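# Right a leaning reagent bottle and close the cabinet door

## Task

A glass reagent bottle has slipped forward and is resting against the inner face of the closed cabinet door. Get it standing upright and all the way back on the shelf, then close the door. No bottle may drop more than a few centimetres, and none may break.

## Robot and tools

Robot: two arms, left_arm and right_arm, each ending in a two-finger gripper. Bases in the scene frame: left_arm at (-0.050, +0.435, 0) m, right_arm at (+0.022, -0.337, 0) m, each turned only slightly about z. A two-camera stand sits on the floor behind the arms. Each gripper also carries a block reaching up to 12 cm toward its own -y axis, which turns with the hand.

Frames. Scene frame: origin at table-top height midway between the nominal bases, +z up, +x out over the table, left_arm on the +y side (arm names do not match image sides). Reported hand positions (m), quaternions (wxyz) and velocities are in each arm's own base frame. Fixed cameras and the table use the scene frame. Pose offsets you send are along the axes of that arm's current Hand target. Fingers point along gripper +z and open and close along gripper x. end_effector_position is the point between the pads; fingertips reach 17.5 mm further.

Row layout, shared by execute_actions and move: 18 numbers, each in [-1, 1], always for both arms. Order: left dx, dy, dz, rx, ry, rz, left gripper position, force_limit, speed, then the same nine for the right arm. dx to rz are an offset, not a pose: they are measured from the arm's Hand target as it stood when the action or move began. 1.0 equals 0.6 m or 180 degrees. rx, ry, rz form a single rotation vector. Sending all six zeros asks nothing new of that arm. Always resend the gripper numbers you want, because 0 there is a real command.

Gripper numbers. position: +1 is fully open (50 mm gap), about -0.65 is pads touching, and -1 closes until something stops the pads. force_limit: -1 is about 20 N, 0 about 102 N, +1 about 185 N, plus up to about 15 N. speed: -1 is 20 mm/s, 0 is 85, +1 is 150. Both start at +1. A new force_limit or speed only takes effect with a changed position (a change of 0.01 or more). object_status: 0 moving, 1 blocked while opening, 2 blocked while closing (a grip), 3 reached the position or pads met. Opening is about (250 - position_measured) x 0.202 mm.

execute_actions(actions, cameras): actions is a list of actions. Each action is up to 15 rows at 1/30 s each, and a short action repeats its last row to 15 steps. Every row counts from the action's start pose, so repeating an offset in a new action moves the arm further. Images come back only for an empty list or when cameras names them ("all", named cameras, or [] for none). An empty list also shows the scene number and task.

move(target, speed, blend, stop_force, zero, blocking, cameras): drives each gripper in a straight line toward one row, or a list of up to 15 rows. Every row is an offset from the same starting Hand targets, not from the previous row. speed: 0.002 to 3.6 m/s (default 0.25), and turning is capped at twice that in rad/s. blend is in m and rounds corners in a list; 0 stops at each target. stop_force is 3 to 120 N: an arm's path ends when its wrist senses that much push against its travel, and the arm then backs off slightly and holds. Light loose objects may slide or tip before it triggers. zero (default true) re-zeroes before the move. blocking=false returns early but cannot be combined with stop_force. All paths stop after 10 s. Paths do not avoid obstacles or the other arm, and routes near an arm's own base can swing its elbow, so go around. The result adds a move: line reporting done, off_target, moving, held or fault, plus limits such as paced or held.

wait(seconds, 0 to 3600): lets time pass, and a running move continues. stop(): brakes a running move, which still needs some room to stop. zoom_image(camera, region [x0, y0, x1, y1] pixels, at most 504 x 504): a closer look at the latest image of cam_high, cam_low, cam_left_wrist or cam_right_wrist (all 896x504). zero_wrist_force(arm): makes the current wrist reading the new zero. finished_scene(scene): closes the scene for good, so call it only once the bottle stands on the shelf and the door is shut, and both stay that way with no help.

Reading results. Hand target is the last commanded pose, after the controller clamps orientation to within 32 degrees of the measured one. The gripper often settles short of it; send the remaining distance as an offset. Wrist force and torque are in gripper axes, as force from the surface into the arm, with a third line giving the peak since the last reading. Joint torques are the drives' total output, noisy and offset. Velocities are left out while joints read within noise. Motion can trail commands by 0.09 to 0.22 s, and fast moves overshoot.

Avoid: any outside force near 150 N, or joint contact torque at its limits (wrists only about 16 N m), because that triggers a 10 s fault stop. A target even slightly beyond firm contact can fault a stiff arm, so approach slowly with a modest stop_force and leave contact without it. Motors at 85 °C brake the arm for 30 to 60 s, and MOTOR HOT appears from 70 °C. Keep the arms from touching each other, and never close a gripper on the other arm's fingers. Do not let the glass bottle, or any other bottle, tip or drop more than a few centimetres. Do not strike the cabinet or door hard or slam the door, and leave nothing off the table.

Each tool is called after "Call:" by a JSON object that holds its "name" and its "arguments".

## Session

Call:
{"name": "execute_actions", "arguments": {"actions": []}}

Scene clock: 0.00 s.
left_arm: end_effector_position=(+0.0368, -0.6495, +0.2857) position_measured=3 object_status=3 end_effector_quat_wxyz=(-0.009, +0.894, +0.446, +0.027) | right_arm: end_effector_position=(+0.6275, -0.3263, +0.1285) position_measured=3 object_status=3 end_effector_quat_wxyz=(+0.221, +0.967, +0.056, +0.116)
Joint positions: left_arm=[-1.734 -1.198 1.221 -1.549 -1.538 -1.09] | right_arm=[2.993 -1.996 -1.763 -0.616 1.188 1.242]
Joint velocities: within noise
Joint torques (N m): no reading
Motor temperatures (°C): left_arm=[43 31 41 40 45 37] | right_arm=[40 41 40 38 49 41]
Wrist force (N): no reading
Wrist torque (N m): no reading
Wrist force, peak (N): no reading
Hand target: left_arm +0.0368, -0.6495, +0.2857; -0.009, +0.894, +0.446, +0.027 | right_arm +0.6275, -0.3263, +0.1285; +0.221, +0.967, +0.056, +0.116
Tool commands: left_gripper/position=+1.0 left_gripper/force_limit=+1.0 left_gripper/speed=+1.0 right_gripper/position=+1.0 right_gripper/force_limit=+1.0 right_gripper/speed=+1.0

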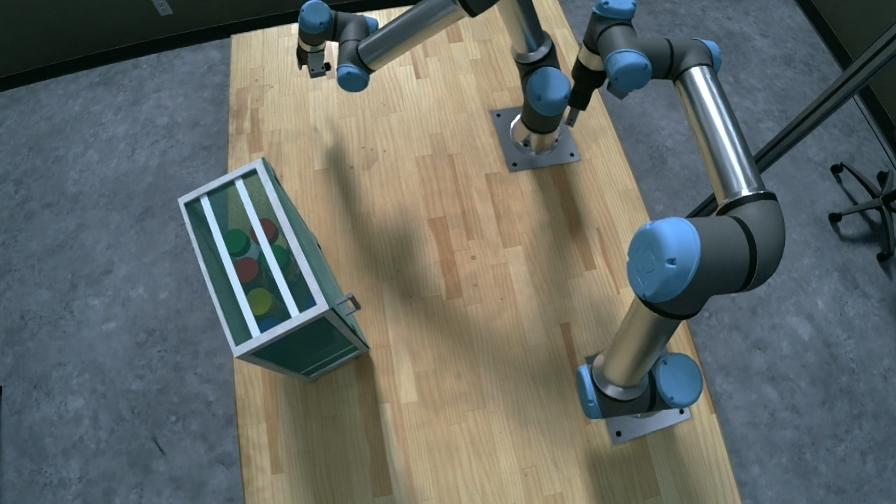

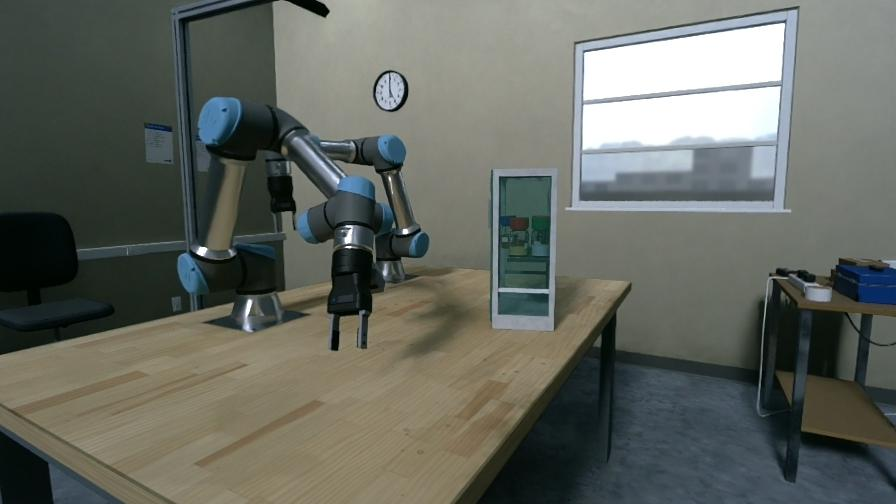

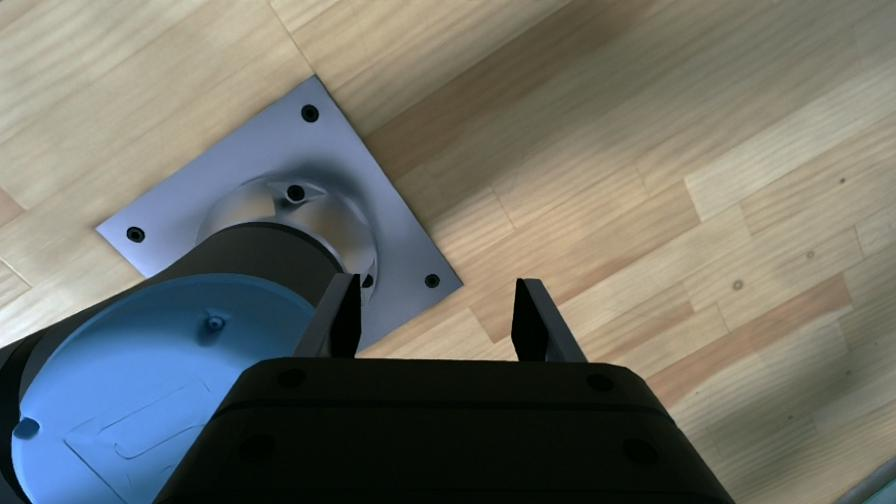

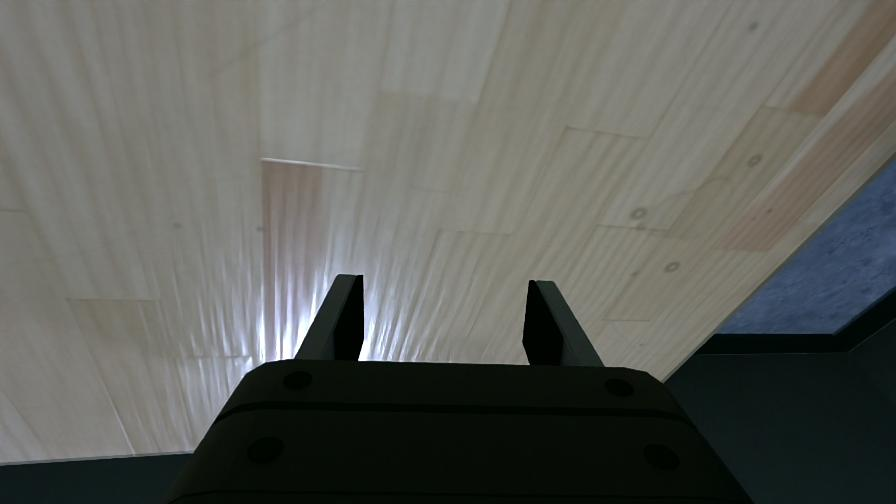

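Call:
{"name": "zoom_image", "arguments": {"camera": "cam_high", "region": [160, 140, 400, 400]}}

Call:
{"name": "zoom_image", "arguments": {"camera": "cam_low", "region": [460, 150, 600, 340]}}

Scaled by 1.938 from the camera's image (finer frame: 1280x720).

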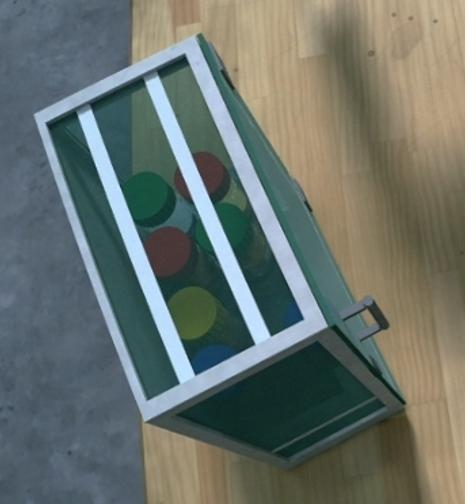

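Scaled by 2.653 from the camera's image (finer frame: 1280x720).

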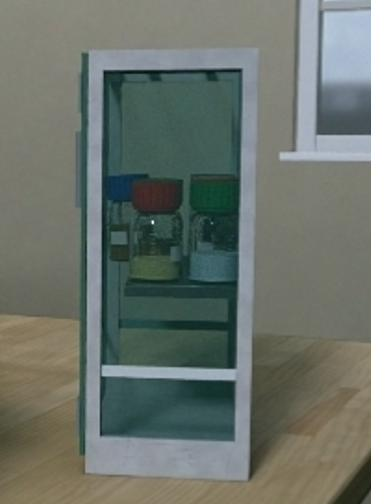

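Call:
{"name": "move", "arguments": {"target": [0.98,-0.093,-0.127,0.248,0.517,0.536,1,1,1,-0.138,-0.818,-0.768,0.4767,0.218,0.4673,0,0,0], "speed": 0.5, "cameras": ["all"]}}

Scene clock: 55.50 s.
left_arm: end_effector_position=(+0.3419, -0.1496, +0.3939) position_measured=3 object_status=3 end_effector_quat_wxyz=(+0.564, -0.565, +0.426, -0.426) | right_arm: end_effector_position=(+0.4054, +0.2913, +0.2994) position_measured=152 object_status=3 end_effector_quat_wxyz=(+0.570, -0.571, +0.418, -0.418) end_effector_velocity=(+0.000, +0.000, +0.001) end_effector_angular_velocity=(+0.001, -0.002, +0.001)
Joint positions: left_arm=[-1.763 -2.035 2.159 -0.127 -0.471 0.001] | right_arm=[4.599 -1.831 -2.57 1.258 0.42 3.143]
Joint velocities: left_arm=[within noise] | right_arm=[0.001 0 0 0.004 0.001 -0.005]
Joint torques (N m): left_arm=[-5.83 -2.4 -16.34 2.78 1.51 0.56] | right_arm=[6.01 14.61 9.54 2.51 -0.36 -1.22]
Wrist force (N): left_arm=[0.2 0.0 -1.2] | right_arm=[-0.7 -2.5 3.8]
Wrist torque (N m): left_arm=[-0.21 -0.02 -0.22] | right_arm=[-0.66 0.11 -0.10]
Wrist force, peak (N): left_arm=[-2.4 -2.0 1.3] | right_arm=[-6.9 -1.3 4.8]
Hand target: left_arm +0.3419, -0.1496, +0.3939; +0.564, -0.565, +0.426, -0.426 | right_arm +0.4054, +0.2914, +0.2994; +0.570, -0.571, +0.418, -0.418
Off the commanded pose: left_arm 0.000 m, 0 deg | right_arm 0.000 m, 0 deg.
move: done
cam_left_wrist: T_world_to_cam=[[0.2425, -0.96949, 0.03569, -0.24421], [-0.33794, -0.1189, -0.93363, 0.48303], [0.90939, 0.21435, -0.35647, -0.00695]] pos_world=[0.22878, -0.17784, 0.45721]
cam_right_wrist: T_world_to_cam=[[0.27005, -0.96168, 0.04732, 0.15345], [-0.30629, -0.13239, -0.94269, 0.46896], [0.91283, 0.24008, -0.33031, -0.2081]] pos_world=[0.29215, 0.25961, 0.36608]

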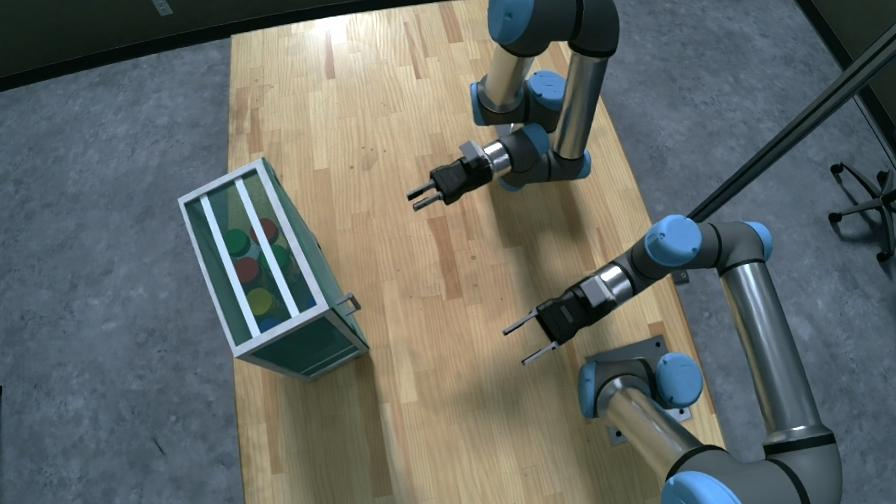

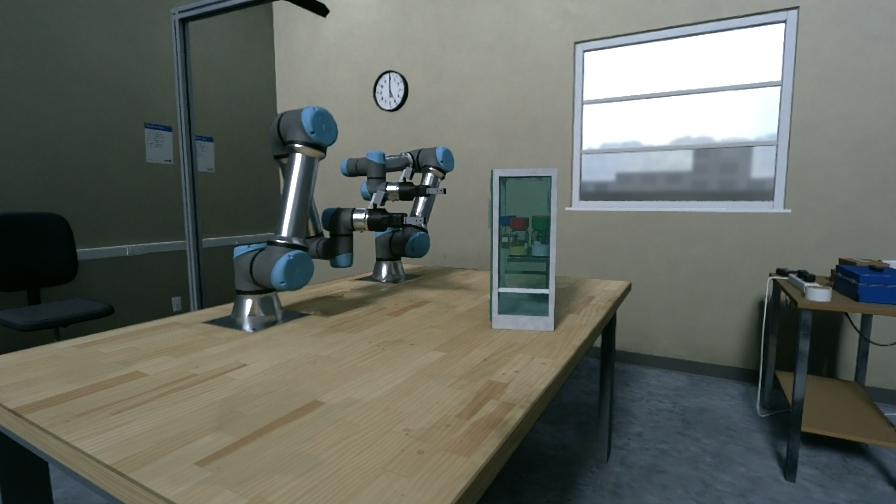

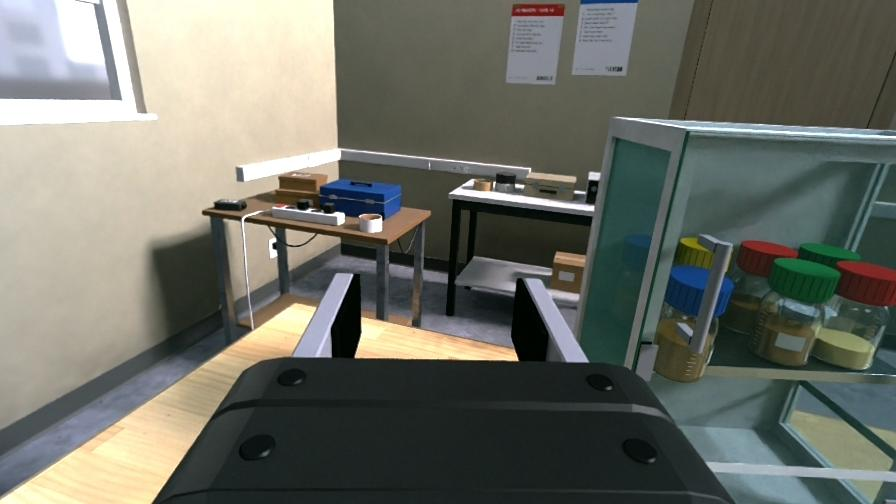

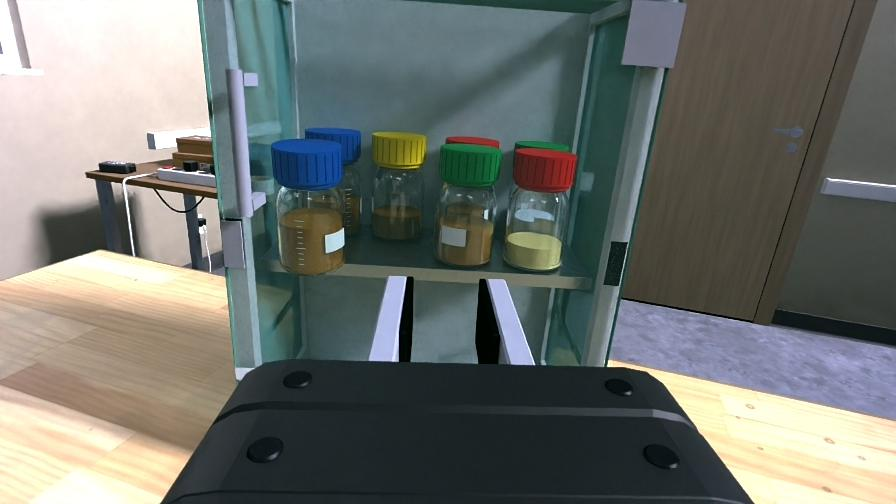

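Call:
{"name": "zoom_image", "arguments": {"camera": "cam_right_wrist", "region": [190, 0, 700, 400]}}

Call:
{"name": "zoom_image", "arguments": {"camera": "cam_right_wrist", "region": [190, 50, 400, 300]}}

Call:
{"name": "zoom_image", "arguments": {"camera": "cam_left_wrist", "region": [580, 100, 890, 400]}}

Region (190, 0, 700, 400) is 510x400 pixels. A region can be at most 504 by 504 pixels.

Scaled by 2.016 from the camera's image (finer frame: 1280x720).

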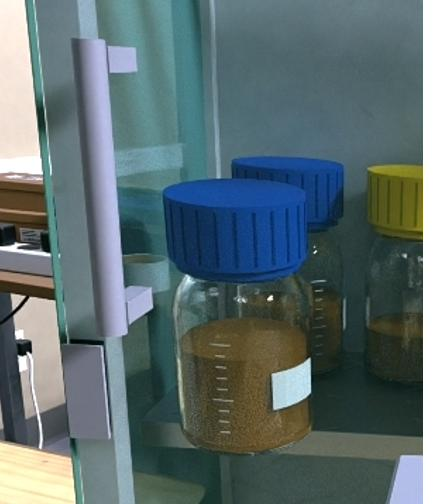

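Scaled by 1.626 from the camera's image (finer frame: 1280x720).

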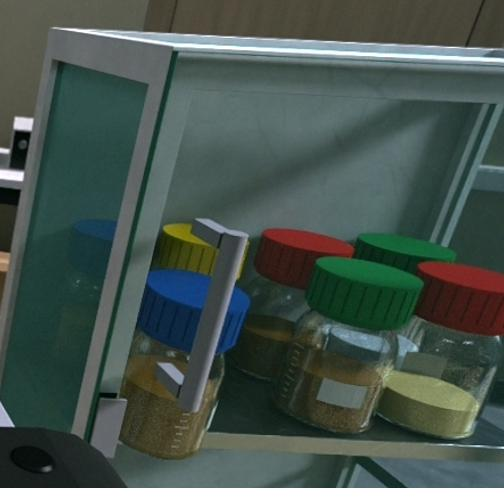

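Call:
{"name": "move", "arguments": {"target": [0.115,0.14,0.3133,0,0.361,0,-0.7,-1,0,-0.21,-0.0667,0.2375,0,0,0,1,0,0], "speed": 0.3, "cameras": ["all"]}}

Scene clock: 129.90 s.
left_arm: end_effector_position=(+0.5415, -0.1644, +0.3097) position_measured=251 object_status=3 end_effector_quat_wxyz=(+0.247, -0.248, +0.662, -0.663) | right_arm: end_effector_position=(+0.5032, +0.4545, +0.3392) position_measured=3 object_status=3 end_effector_quat_wxyz=(+0.570, -0.571, +0.418, -0.418)
Joint positions: left_arm=[-0.282 -1.573 2.045 -0.472 2.145 -0.001] | right_arm=[4.412 -2.028 -2.001 0.887 0.607 3.142]
Joint torques (N m): left_arm=[4.2 -10.96 -25.8 -0.97 1.29 0.35] | right_arm=[5.52 49.88 14.33 1.4 -0.54 1.19]
Wrist force (N): left_arm=[0.4 0.0 -0.9] | right_arm=[-0.6 -2.3 3.8]
Wrist torque (N m): left_arm=[-0.21 -0.06 -0.20] | right_arm=[-0.62 0.09 -0.09]
Wrist force, peak (N): left_arm=[-2.3 5.8 -2.0] | right_arm=[-1.5 -2.7 4.5]
Hand target: left_arm +0.5416, -0.1644, +0.3098; +0.247, -0.248, +0.662, -0.663 | right_arm +0.5032, +0.4545, +0.3394; +0.570, -0.571, +0.418, -0.418
Off the commanded pose: left_arm 0.000 m, 0 deg | right_arm 0.000 m, 0 deg.
move: done
cam_left_wrist: T_world_to_cam=[[-0.77604, -0.62967, 0.03587, 0.30345], [-0.25002, 0.25493, -0.93408, 0.48413], [0.57901, -0.73385, -0.35527, -0.19259]] pos_world=[0.46805, -0.07368, 0.37291]
cam_right_wrist: T_world_to_cam=[[0.27012, -0.96165, 0.04752, 0.28198], [-0.30623, -0.1326, -0.94268, 0.5581], [0.91283, 0.24008, -0.33031, -0.3234]] pos_world=[0.38995, 0.42281, 0.40588]

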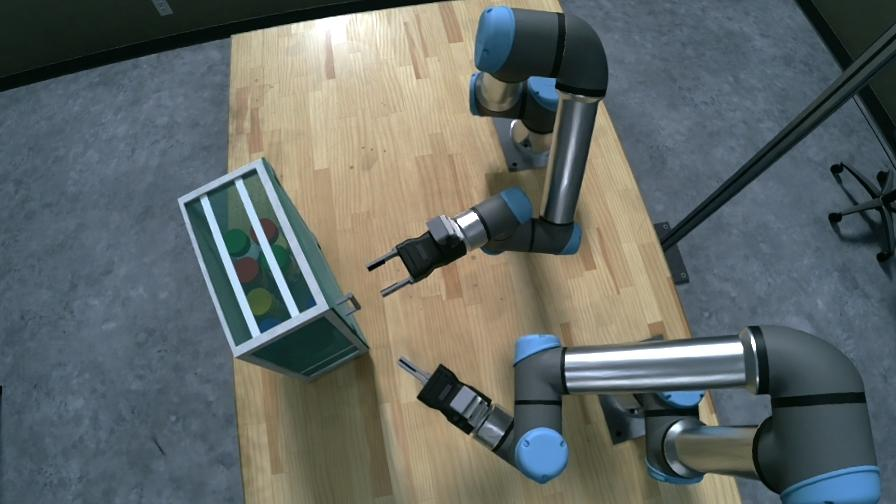

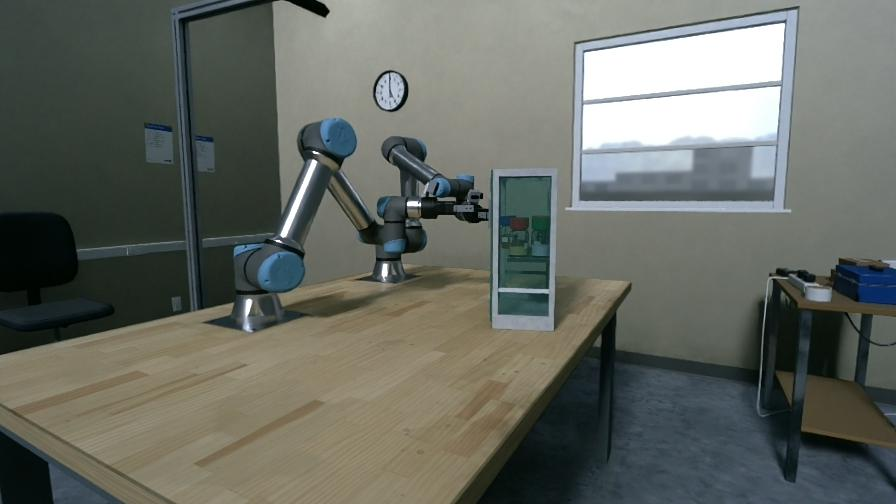

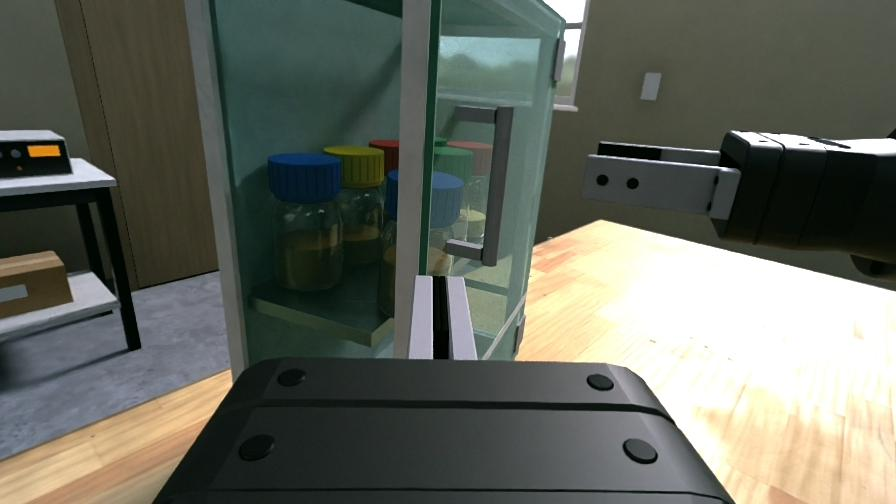

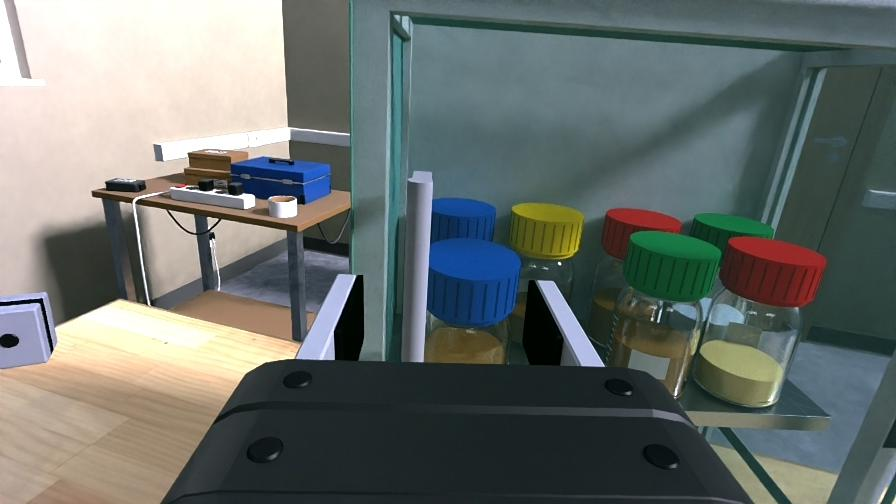

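Call:
{"name": "zoom_image", "arguments": {"camera": "cam_left_wrist", "region": [250, 80, 580, 360]}}

Call:
{"name": "move", "arguments": {"target": [0,0,0,0,0,0,-0.7,-1,0,-0.022,0,0.12,0,0,0,1,0,0], "speed": 0.12, "stop_force": 12, "cameras": ["cam_right_wrist","cam_left_wrist"]}}

Scaled by 1.527 from the camera's image (finer frame: 1280x720).

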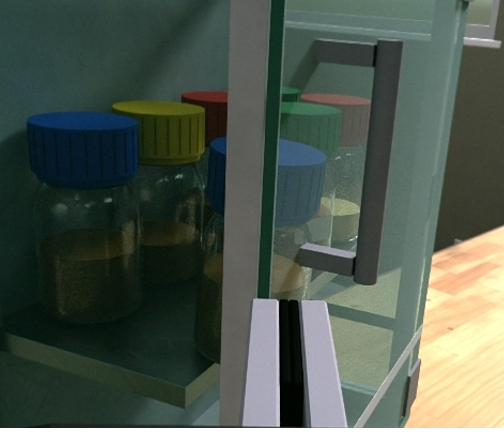

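Scene clock: 136.10 s.
left_arm: end_effector_position=(+0.5416, -0.1644, +0.3098) position_measured=251 object_status=3 end_effector_quat_wxyz=(+0.247, -0.248, +0.662, -0.663) | right_arm: end_effector_position=(+0.5678, +0.4888, +0.3393) position_measured=3 object_status=3 end_effector_quat_wxyz=(+0.570, -0.571, +0.418, -0.418)
Joint positions: left_arm=[-0.282 -1.573 2.045 -0.472 2.145 -0.001] | right_arm=[4.308 -2.141 -1.797 0.796 0.711 3.142]
Joint torques (N m): left_arm=[3.43 -11.36 -32.52 -3.36 -1.43 0.6] | right_arm=[2.46 56.63 20.78 -0.07 0.72 -0.74]
Wrist force (N): left_arm=[0.1 0.2 -1.1] | right_arm=[-0.5 -2.5 3.7]
Wrist torque (N m): left_arm=[-0.19 -0.02 -0.21] | right_arm=[-0.65 0.07 -0.09]
Wrist force, peak (N): left_arm=[0.5 0.0 -1.2] | right_arm=[-0.7 -2.3 5.4]
Hand target: left_arm +0.5416, -0.1644, +0.3098; +0.247, -0.248, +0.662, -0.663 | right_arm +0.5678, +0.4888, +0.3393; +0.570, -0.571, +0.418, -0.418
Off the commanded pose: left_arm 0.000 m, 0 deg | right_arm 0.000 m, 0 deg.
move: done
cam_left_wrist: T_world_to_cam=[[-0.77606, -0.62965, 0.03579, 0.30357], [-0.24996, 0.25498, -0.93408, 0.48413], [0.57901, -0.73385, -0.35527, -0.19265]] pos_world=[0.46815, -0.07368, 0.37291]
cam_right_wrist: T_world_to_cam=[[0.27017, -0.96164, 0.0474, 0.29753], [-0.30625, -0.1325, -0.94268, 0.58249], [0.91281, 0.24017, -0.3303, -0.39061]] pos_world=[0.45455, 0.45711, 0.40598]
Images, in order (width x height): cam_left_wrist 896x504, cam_right_wrist 896x504.

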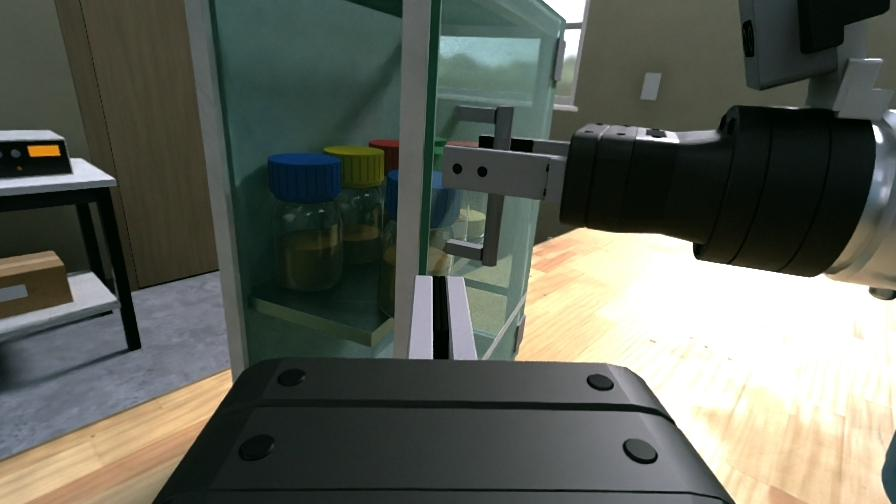

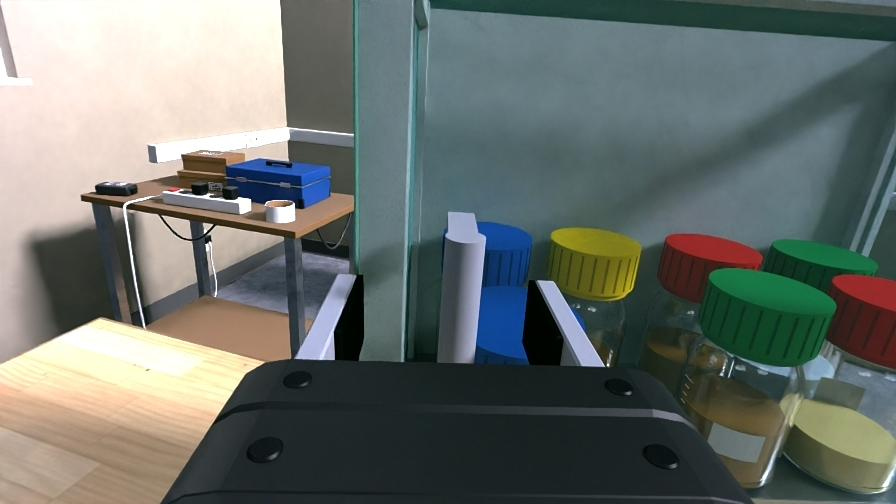

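Call:
{"name": "move", "arguments": {"target": [[0,0,0,0,0,0,-0.7,-1,0,0.008,0,0,0,0,0,1,-0.6,-0.5],[0,0,0,0,0,0,-0.7,-1,0,0.008,0,0,0,0,0,-1,-0.6,-0.5]], "speed": 0.1, "cameras": ["cam_right_wrist"]}}

Scene clock: 140.87 s.
left_arm: end_effector_position=(+0.5416, -0.1644, +0.3098) position_measured=251 object_status=3 end_effector_quat_wxyz=(+0.247, -0.248, +0.662, -0.663) | right_arm: end_effector_position=(+0.5693, +0.4843, +0.3393) position_measured=204 object_status=2 end_effector_quat_wxyz=(+0.570, -0.571, +0.418, -0.418)
Joint positions: left_arm=[-0.282 -1.573 2.045 -0.472 2.145 -0.001] | right_arm=[4.302 -2.137 -1.806 0.8 0.718 3.142]
Joint torques (N m): left_arm=[2.46 -13.54 -29.13 -3.55 -1.17 0.69] | right_arm=[5.81 23.41 21.88 1.04 -0.67 0.44]
Wrist force (N): left_arm=[-0.1 0.0 -1.2] | right_arm=[-1.6 -3.4 10.2]
Wrist torque (N m): left_arm=[-0.22 0.01 -0.20] | right_arm=[-0.67 0.07 0.27]
Wrist force, peak (N): left_arm=[0.9 0.1 -1.1] | right_arm=[-1.5 -3.6 10.3]
Hand target: left_arm +0.5416, -0.1644, +0.3098; +0.247, -0.248, +0.662, -0.663 | right_arm +0.5693, +0.4843, +0.3393; +0.570, -0.571, +0.418, -0.418
Off the commanded pose: left_arm 0.000 m, 0 deg | right_arm 0.000 m, 0 deg.
move: done
cam_right_wrist: T_world_to_cam=[[0.2702, -0.96164, 0.04739, 0.29269], [-0.30628, -0.13251, -0.94268, 0.58235], [0.91279, 0.2402, -0.33033, -0.39087]] pos_world=[0.45605, 0.45252, 0.40598]

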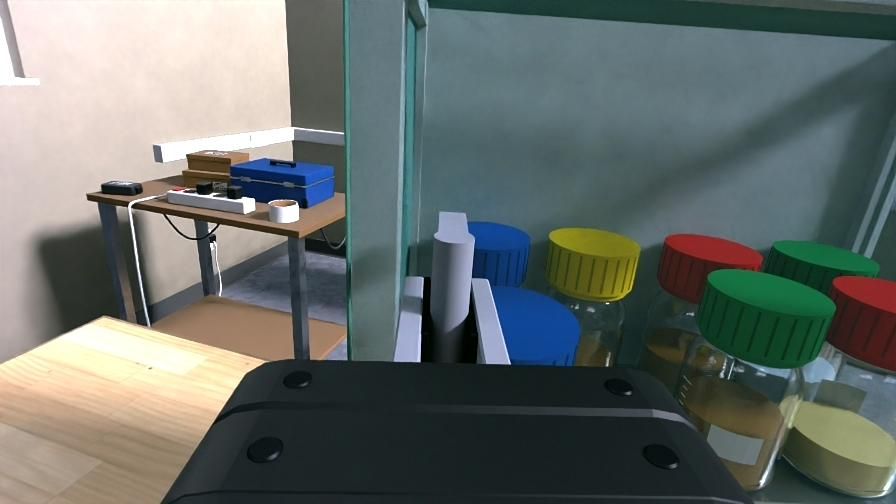

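Call:
{"name": "move", "arguments": {"target": [0,0,0,0,0,0,-0.7,-1,0,0.0056,0,-0.0328,0,-0.0222,0,-1,-0.6,-0.5], "speed": 0.03, "cameras": ["cam_left_wrist","cam_right_wrist"]}}

Call:
{"name": "zoom_image", "arguments": {"camera": "cam_left_wrist", "region": [250, 80, 580, 360]}}

Scene clock: 148.90 s.
left_arm: end_effector_position=(+0.5416, -0.1644, +0.3098) position_measured=251 object_status=3 end_effector_quat_wxyz=(+0.247, -0.248, +0.662, -0.663) | right_arm: end_effector_position=(+0.5514, +0.4750, +0.3395) position_measured=204 object_status=2 end_effector_quat_wxyz=(+0.585, -0.585, +0.398, -0.397)
Joint positions: left_arm=[-0.282 -1.573 2.045 -0.472 2.145 -0.001] | right_arm=[4.302 -2.088 -1.893 0.839 0.787 3.142]
Joint torques (N m): left_arm=[0.12 -13.99 -24.52 -3.38 -1.15 0.37] | right_arm=[-0.4 21.95 25.11 0.56 -2.24 -1.65]
Wrist force (N): left_arm=[0.0 -0.2 -0.7] | right_arm=[-3.5 1.4 3.5]
Wrist torque (N m): left_arm=[-0.24 0.00 -0.21] | right_arm=[-0.57 0.09 0.24]
Wrist force, peak (N): left_arm=[0.7 0.3 -1.2] | right_arm=[-2.2 -4.5 12.3]
Hand target: left_arm +0.5416, -0.1644, +0.3098; +0.247, -0.248, +0.662, -0.663 | right_arm +0.5515, +0.4751, +0.3393; +0.585, -0.585, +0.398, -0.398
Off the commanded pose: left_arm 0.000 m, 0 deg | right_arm 0.000 m, 0 deg.
move: done
cam_left_wrist: T_world_to_cam=[[-0.77606, -0.62965, 0.03579, 0.30357], [-0.24996, 0.25498, -0.93408, 0.48413], [0.57901, -0.73385, -0.35527, -0.19265]] pos_world=[0.46815, -0.07368, 0.37291]
cam_right_wrist: T_world_to_cam=[[0.33677, -0.94041, 0.04706, 0.24199], [-0.29608, -0.15321, -0.9428, 0.58005], [0.89382, 0.30357, -0.33003, -0.39207]] pos_world=[0.44068, 0.43546, 0.40608]

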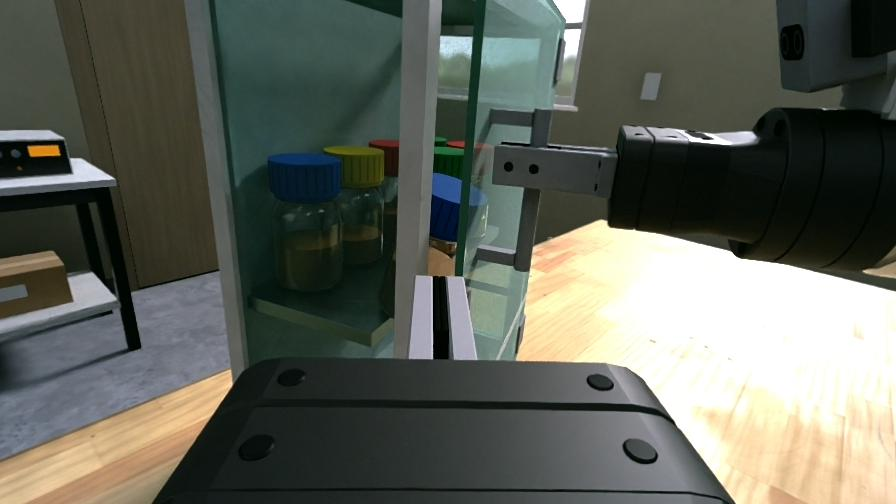

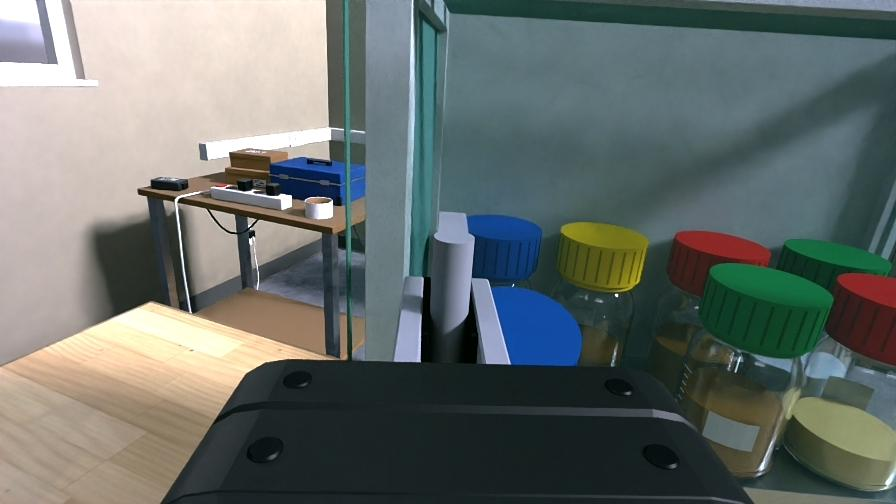

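Scaled by 1.527 from the camera's image (finer frame: 1280x720).

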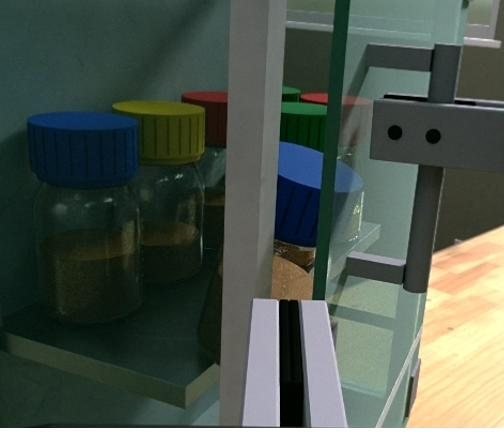

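Call:
{"name": "move", "arguments": {"target": [0.019,0.016,0.19,0,0,0,-0.7,-1,0,0.0018,0,-0.0124,0,-0.0083,0,-1,-0.6,-0.5], "speed": 0.08, "cameras": ["all"]}}

Call:
{"name": "zoom_image", "arguments": {"camera": "cam_left_wrist", "region": [250, 50, 650, 380]}}

Scene clock: 166.87 s.
left_arm: end_effector_position=(+0.6078, -0.2580, +0.3002) position_measured=251 object_status=3 end_effector_quat_wxyz=(+0.247, -0.248, +0.662, -0.663) | right_arm: end_effector_position=(+0.5450, +0.4713, +0.3393) position_measured=204 object_status=2 end_effector_quat_wxyz=(+0.590, -0.590, +0.390, -0.390)
Joint positions: left_arm=[-0.448 -1.396 1.876 -0.48 1.979 -0.001] | right_arm=[4.301 -2.071 -1.925 0.853 0.814 3.142]
Joint torques (N m): left_arm=[4.54 -45.84 -9.45 -0.47 1.3 0.5] | right_arm=[-6.63 44.9 20.96 2.56 -0.71 -1.34]
Wrist force (N): left_arm=[0.0 0.0 -0.6] | right_arm=[-2.1 2.7 3.6]
Wrist torque (N m): left_arm=[-0.19 -0.01 -0.21] | right_arm=[-0.52 0.07 0.24]
Wrist force, peak (N): left_arm=[-0.2 0.3 -4.1] | right_arm=[-3.4 1.8 3.6]
Hand target: left_arm +0.6077, -0.2580, +0.3002; +0.247, -0.248, +0.662, -0.663 | right_arm +0.5450, +0.4714, +0.3393; +0.590, -0.590, +0.390, -0.390
Off the commanded pose: left_arm 0.000 m, 0 deg | right_arm 0.000 m, 0 deg.
move: done
cam_left_wrist: T_world_to_cam=[[-0.77604, -0.62967, 0.03587, 0.29631], [-0.25002, 0.25493, -0.93408, 0.5156], [0.57901, -0.73385, -0.35527, -0.30308]] pos_world=[0.53435, -0.16728, 0.36331]
cam_right_wrist: T_world_to_cam=[[0.36096, -0.93138, 0.04729, 0.22321], [-0.29222, -0.16112, -0.94268, 0.57901], [0.88562, 0.32645, -0.33033, -0.39137]] pos_world=[0.43523, 0.42894, 0.40598]

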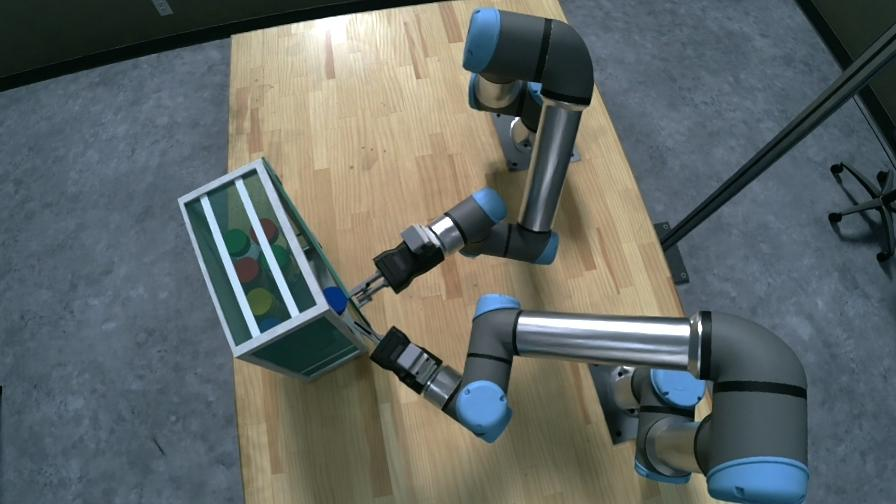

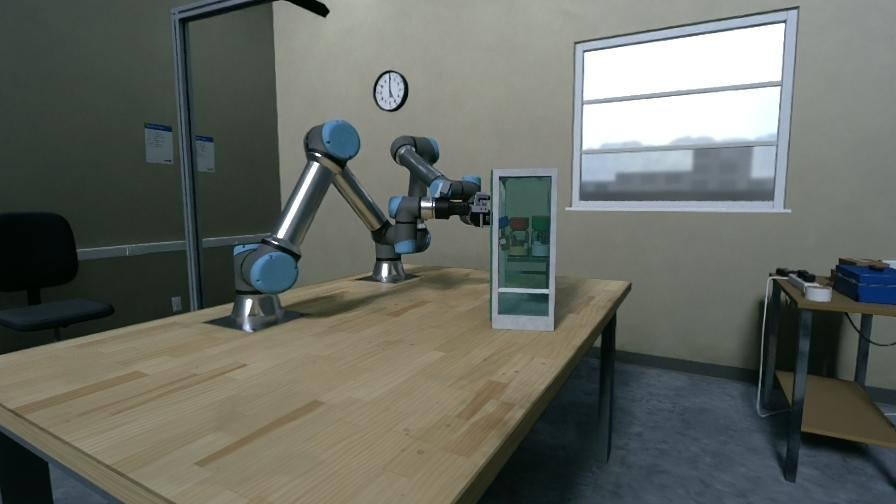

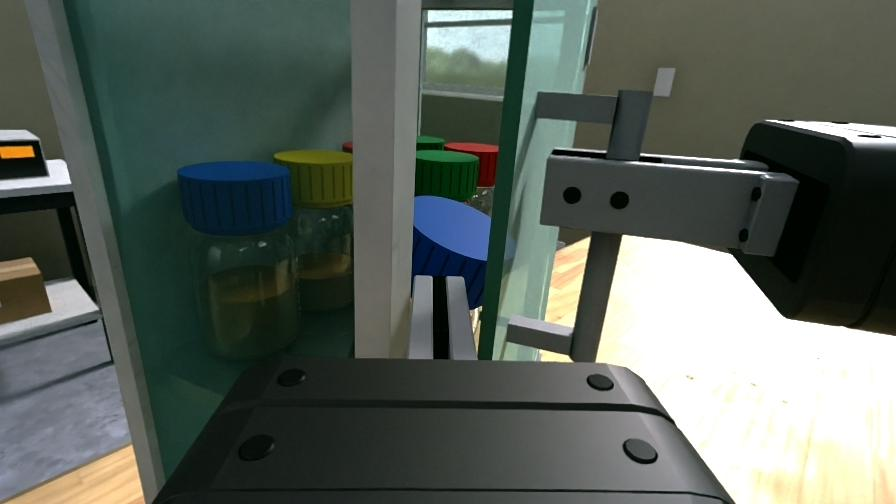

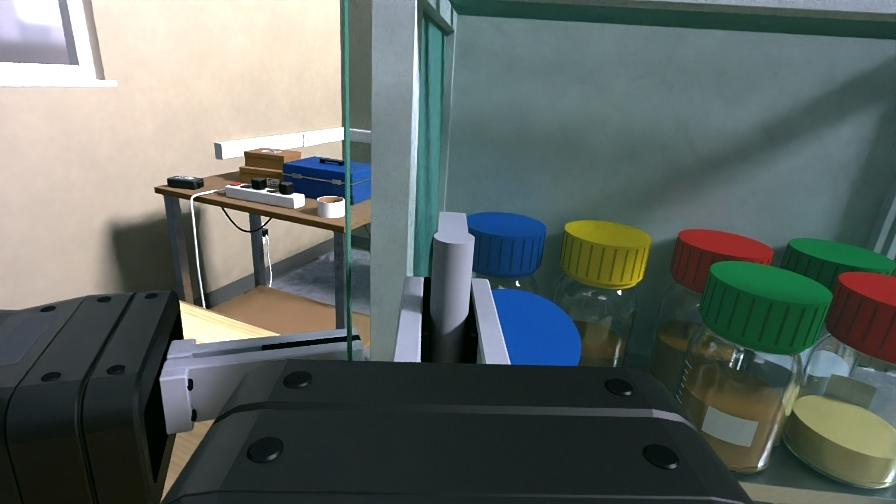

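Scaled by 1.260 from the camera's image (finer frame: 1280x720).

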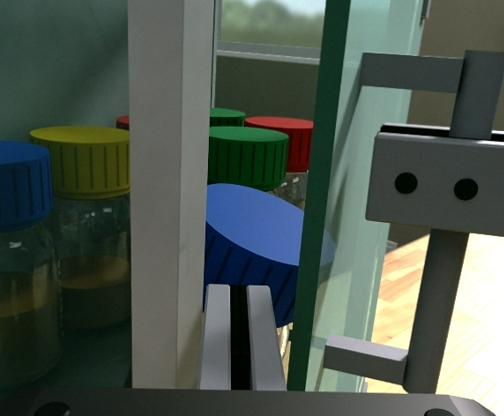

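Call:
{"name": "move", "arguments": {"target": [-0.015,0.038,-0.009,0,0.111,0,-0.7,-1,0,0,0,0,0,0,0,-1,-0.6,-0.5], "speed": 0.1, "cameras": ["cam_left_wrist","cam_right_wrist","cam_high"]}}

Call:
{"name": "zoom_image", "arguments": {"camera": "cam_left_wrist", "region": [300, 150, 600, 380]}}

Scene clock: 211.40 s.
left_arm: end_effector_position=(+0.6111, -0.2480, +0.2773) position_measured=251 object_status=3 end_effector_quat_wxyz=(+0.128, -0.129, +0.695, -0.696) | right_arm: end_effector_position=(+0.5450, +0.4714, +0.3393) position_measured=204 object_status=2 end_effector_quat_wxyz=(+0.590, -0.590, +0.390, -0.390)
Joint positions: left_arm=[-0.272 -1.202 1.684 -0.483 2.503 -0.002] | right_arm=[4.301 -2.071 -1.924 0.853 0.814 3.142]
Joint torques (N m): left_arm=[-2.34 -54.51 -7.88 -1.18 1.5 0.72] | right_arm=[0.4 22.78 21.75 0.3 -0.83 -1.45]
Wrist force (N): left_arm=[0.1 -0.1 -0.4] | right_arm=[-0.6 2.6 3.7]
Wrist torque (N m): left_arm=[-0.25 -0.03 -0.21] | right_arm=[-0.53 0.05 0.23]
Wrist force, peak (N): left_arm=[2.2 -0.9 2.7] | right_arm=[-2.1 3.0 3.7]
Hand target: left_arm +0.6109, -0.2480, +0.2774; +0.128, -0.129, +0.695, -0.696 | right_arm +0.5450, +0.4714, +0.3393; +0.590, -0.590, +0.390, -0.390
Off the commanded pose: left_arm 0.000 m, 0 deg | right_arm 0.000 m, 0 deg.
move: done
cam_left_wrist: T_world_to_cam=[[-0.94441, -0.3268, 0.03592, 0.48395], [-0.14788, 0.32469, -0.93419, 0.44743], [0.29363, -0.88757, -0.35497, -0.16959]] pos_world=[0.57301, -0.13764, 0.34041]
cam_right_wrist: T_world_to_cam=[[0.36096, -0.93138, 0.04729, 0.22317], [-0.29222, -0.16112, -0.94268, 0.57904], [0.88562, 0.32645, -0.33033, -0.39145]] pos_world=[0.43533, 0.42894, 0.40598]
Images, in order (width x height): cam_high 896x504, cam_left_wrist 896x504, cam_right_wrist 896x504.

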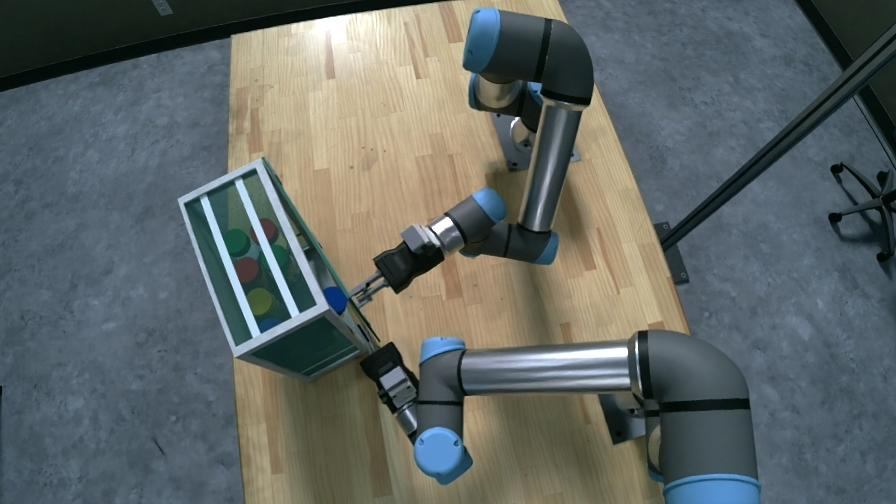

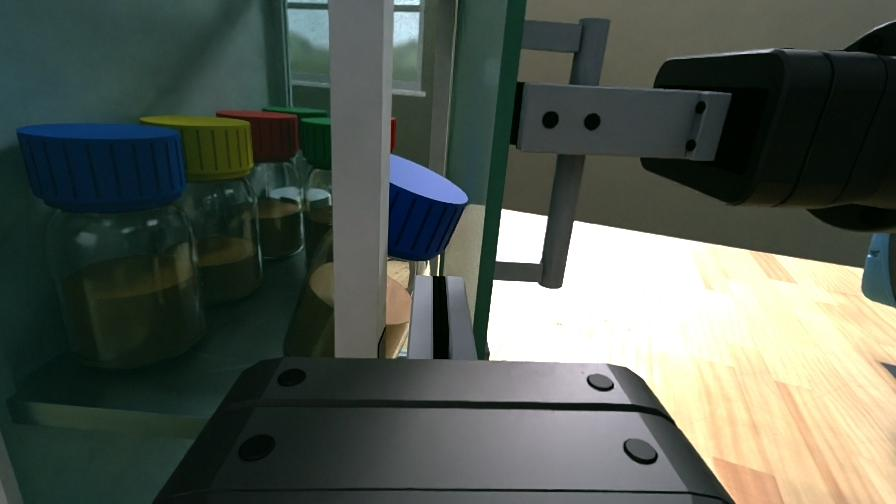

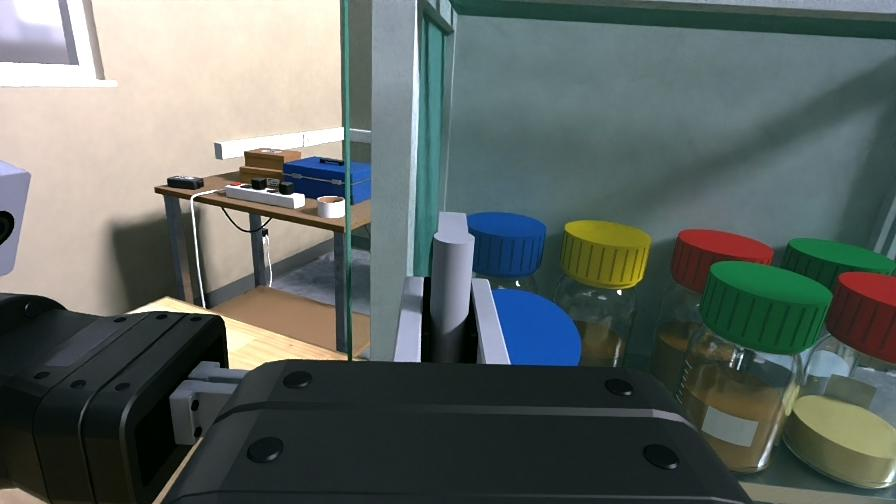

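Scaled by 1.680 from the camera's image (finer frame: 1280x720).

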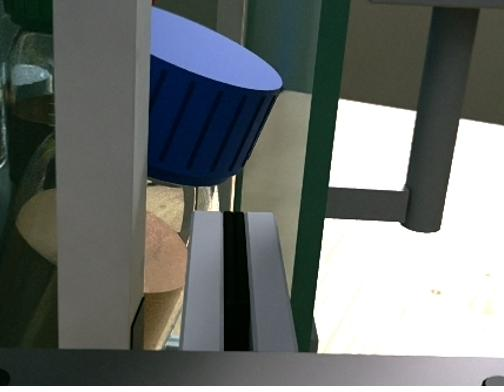

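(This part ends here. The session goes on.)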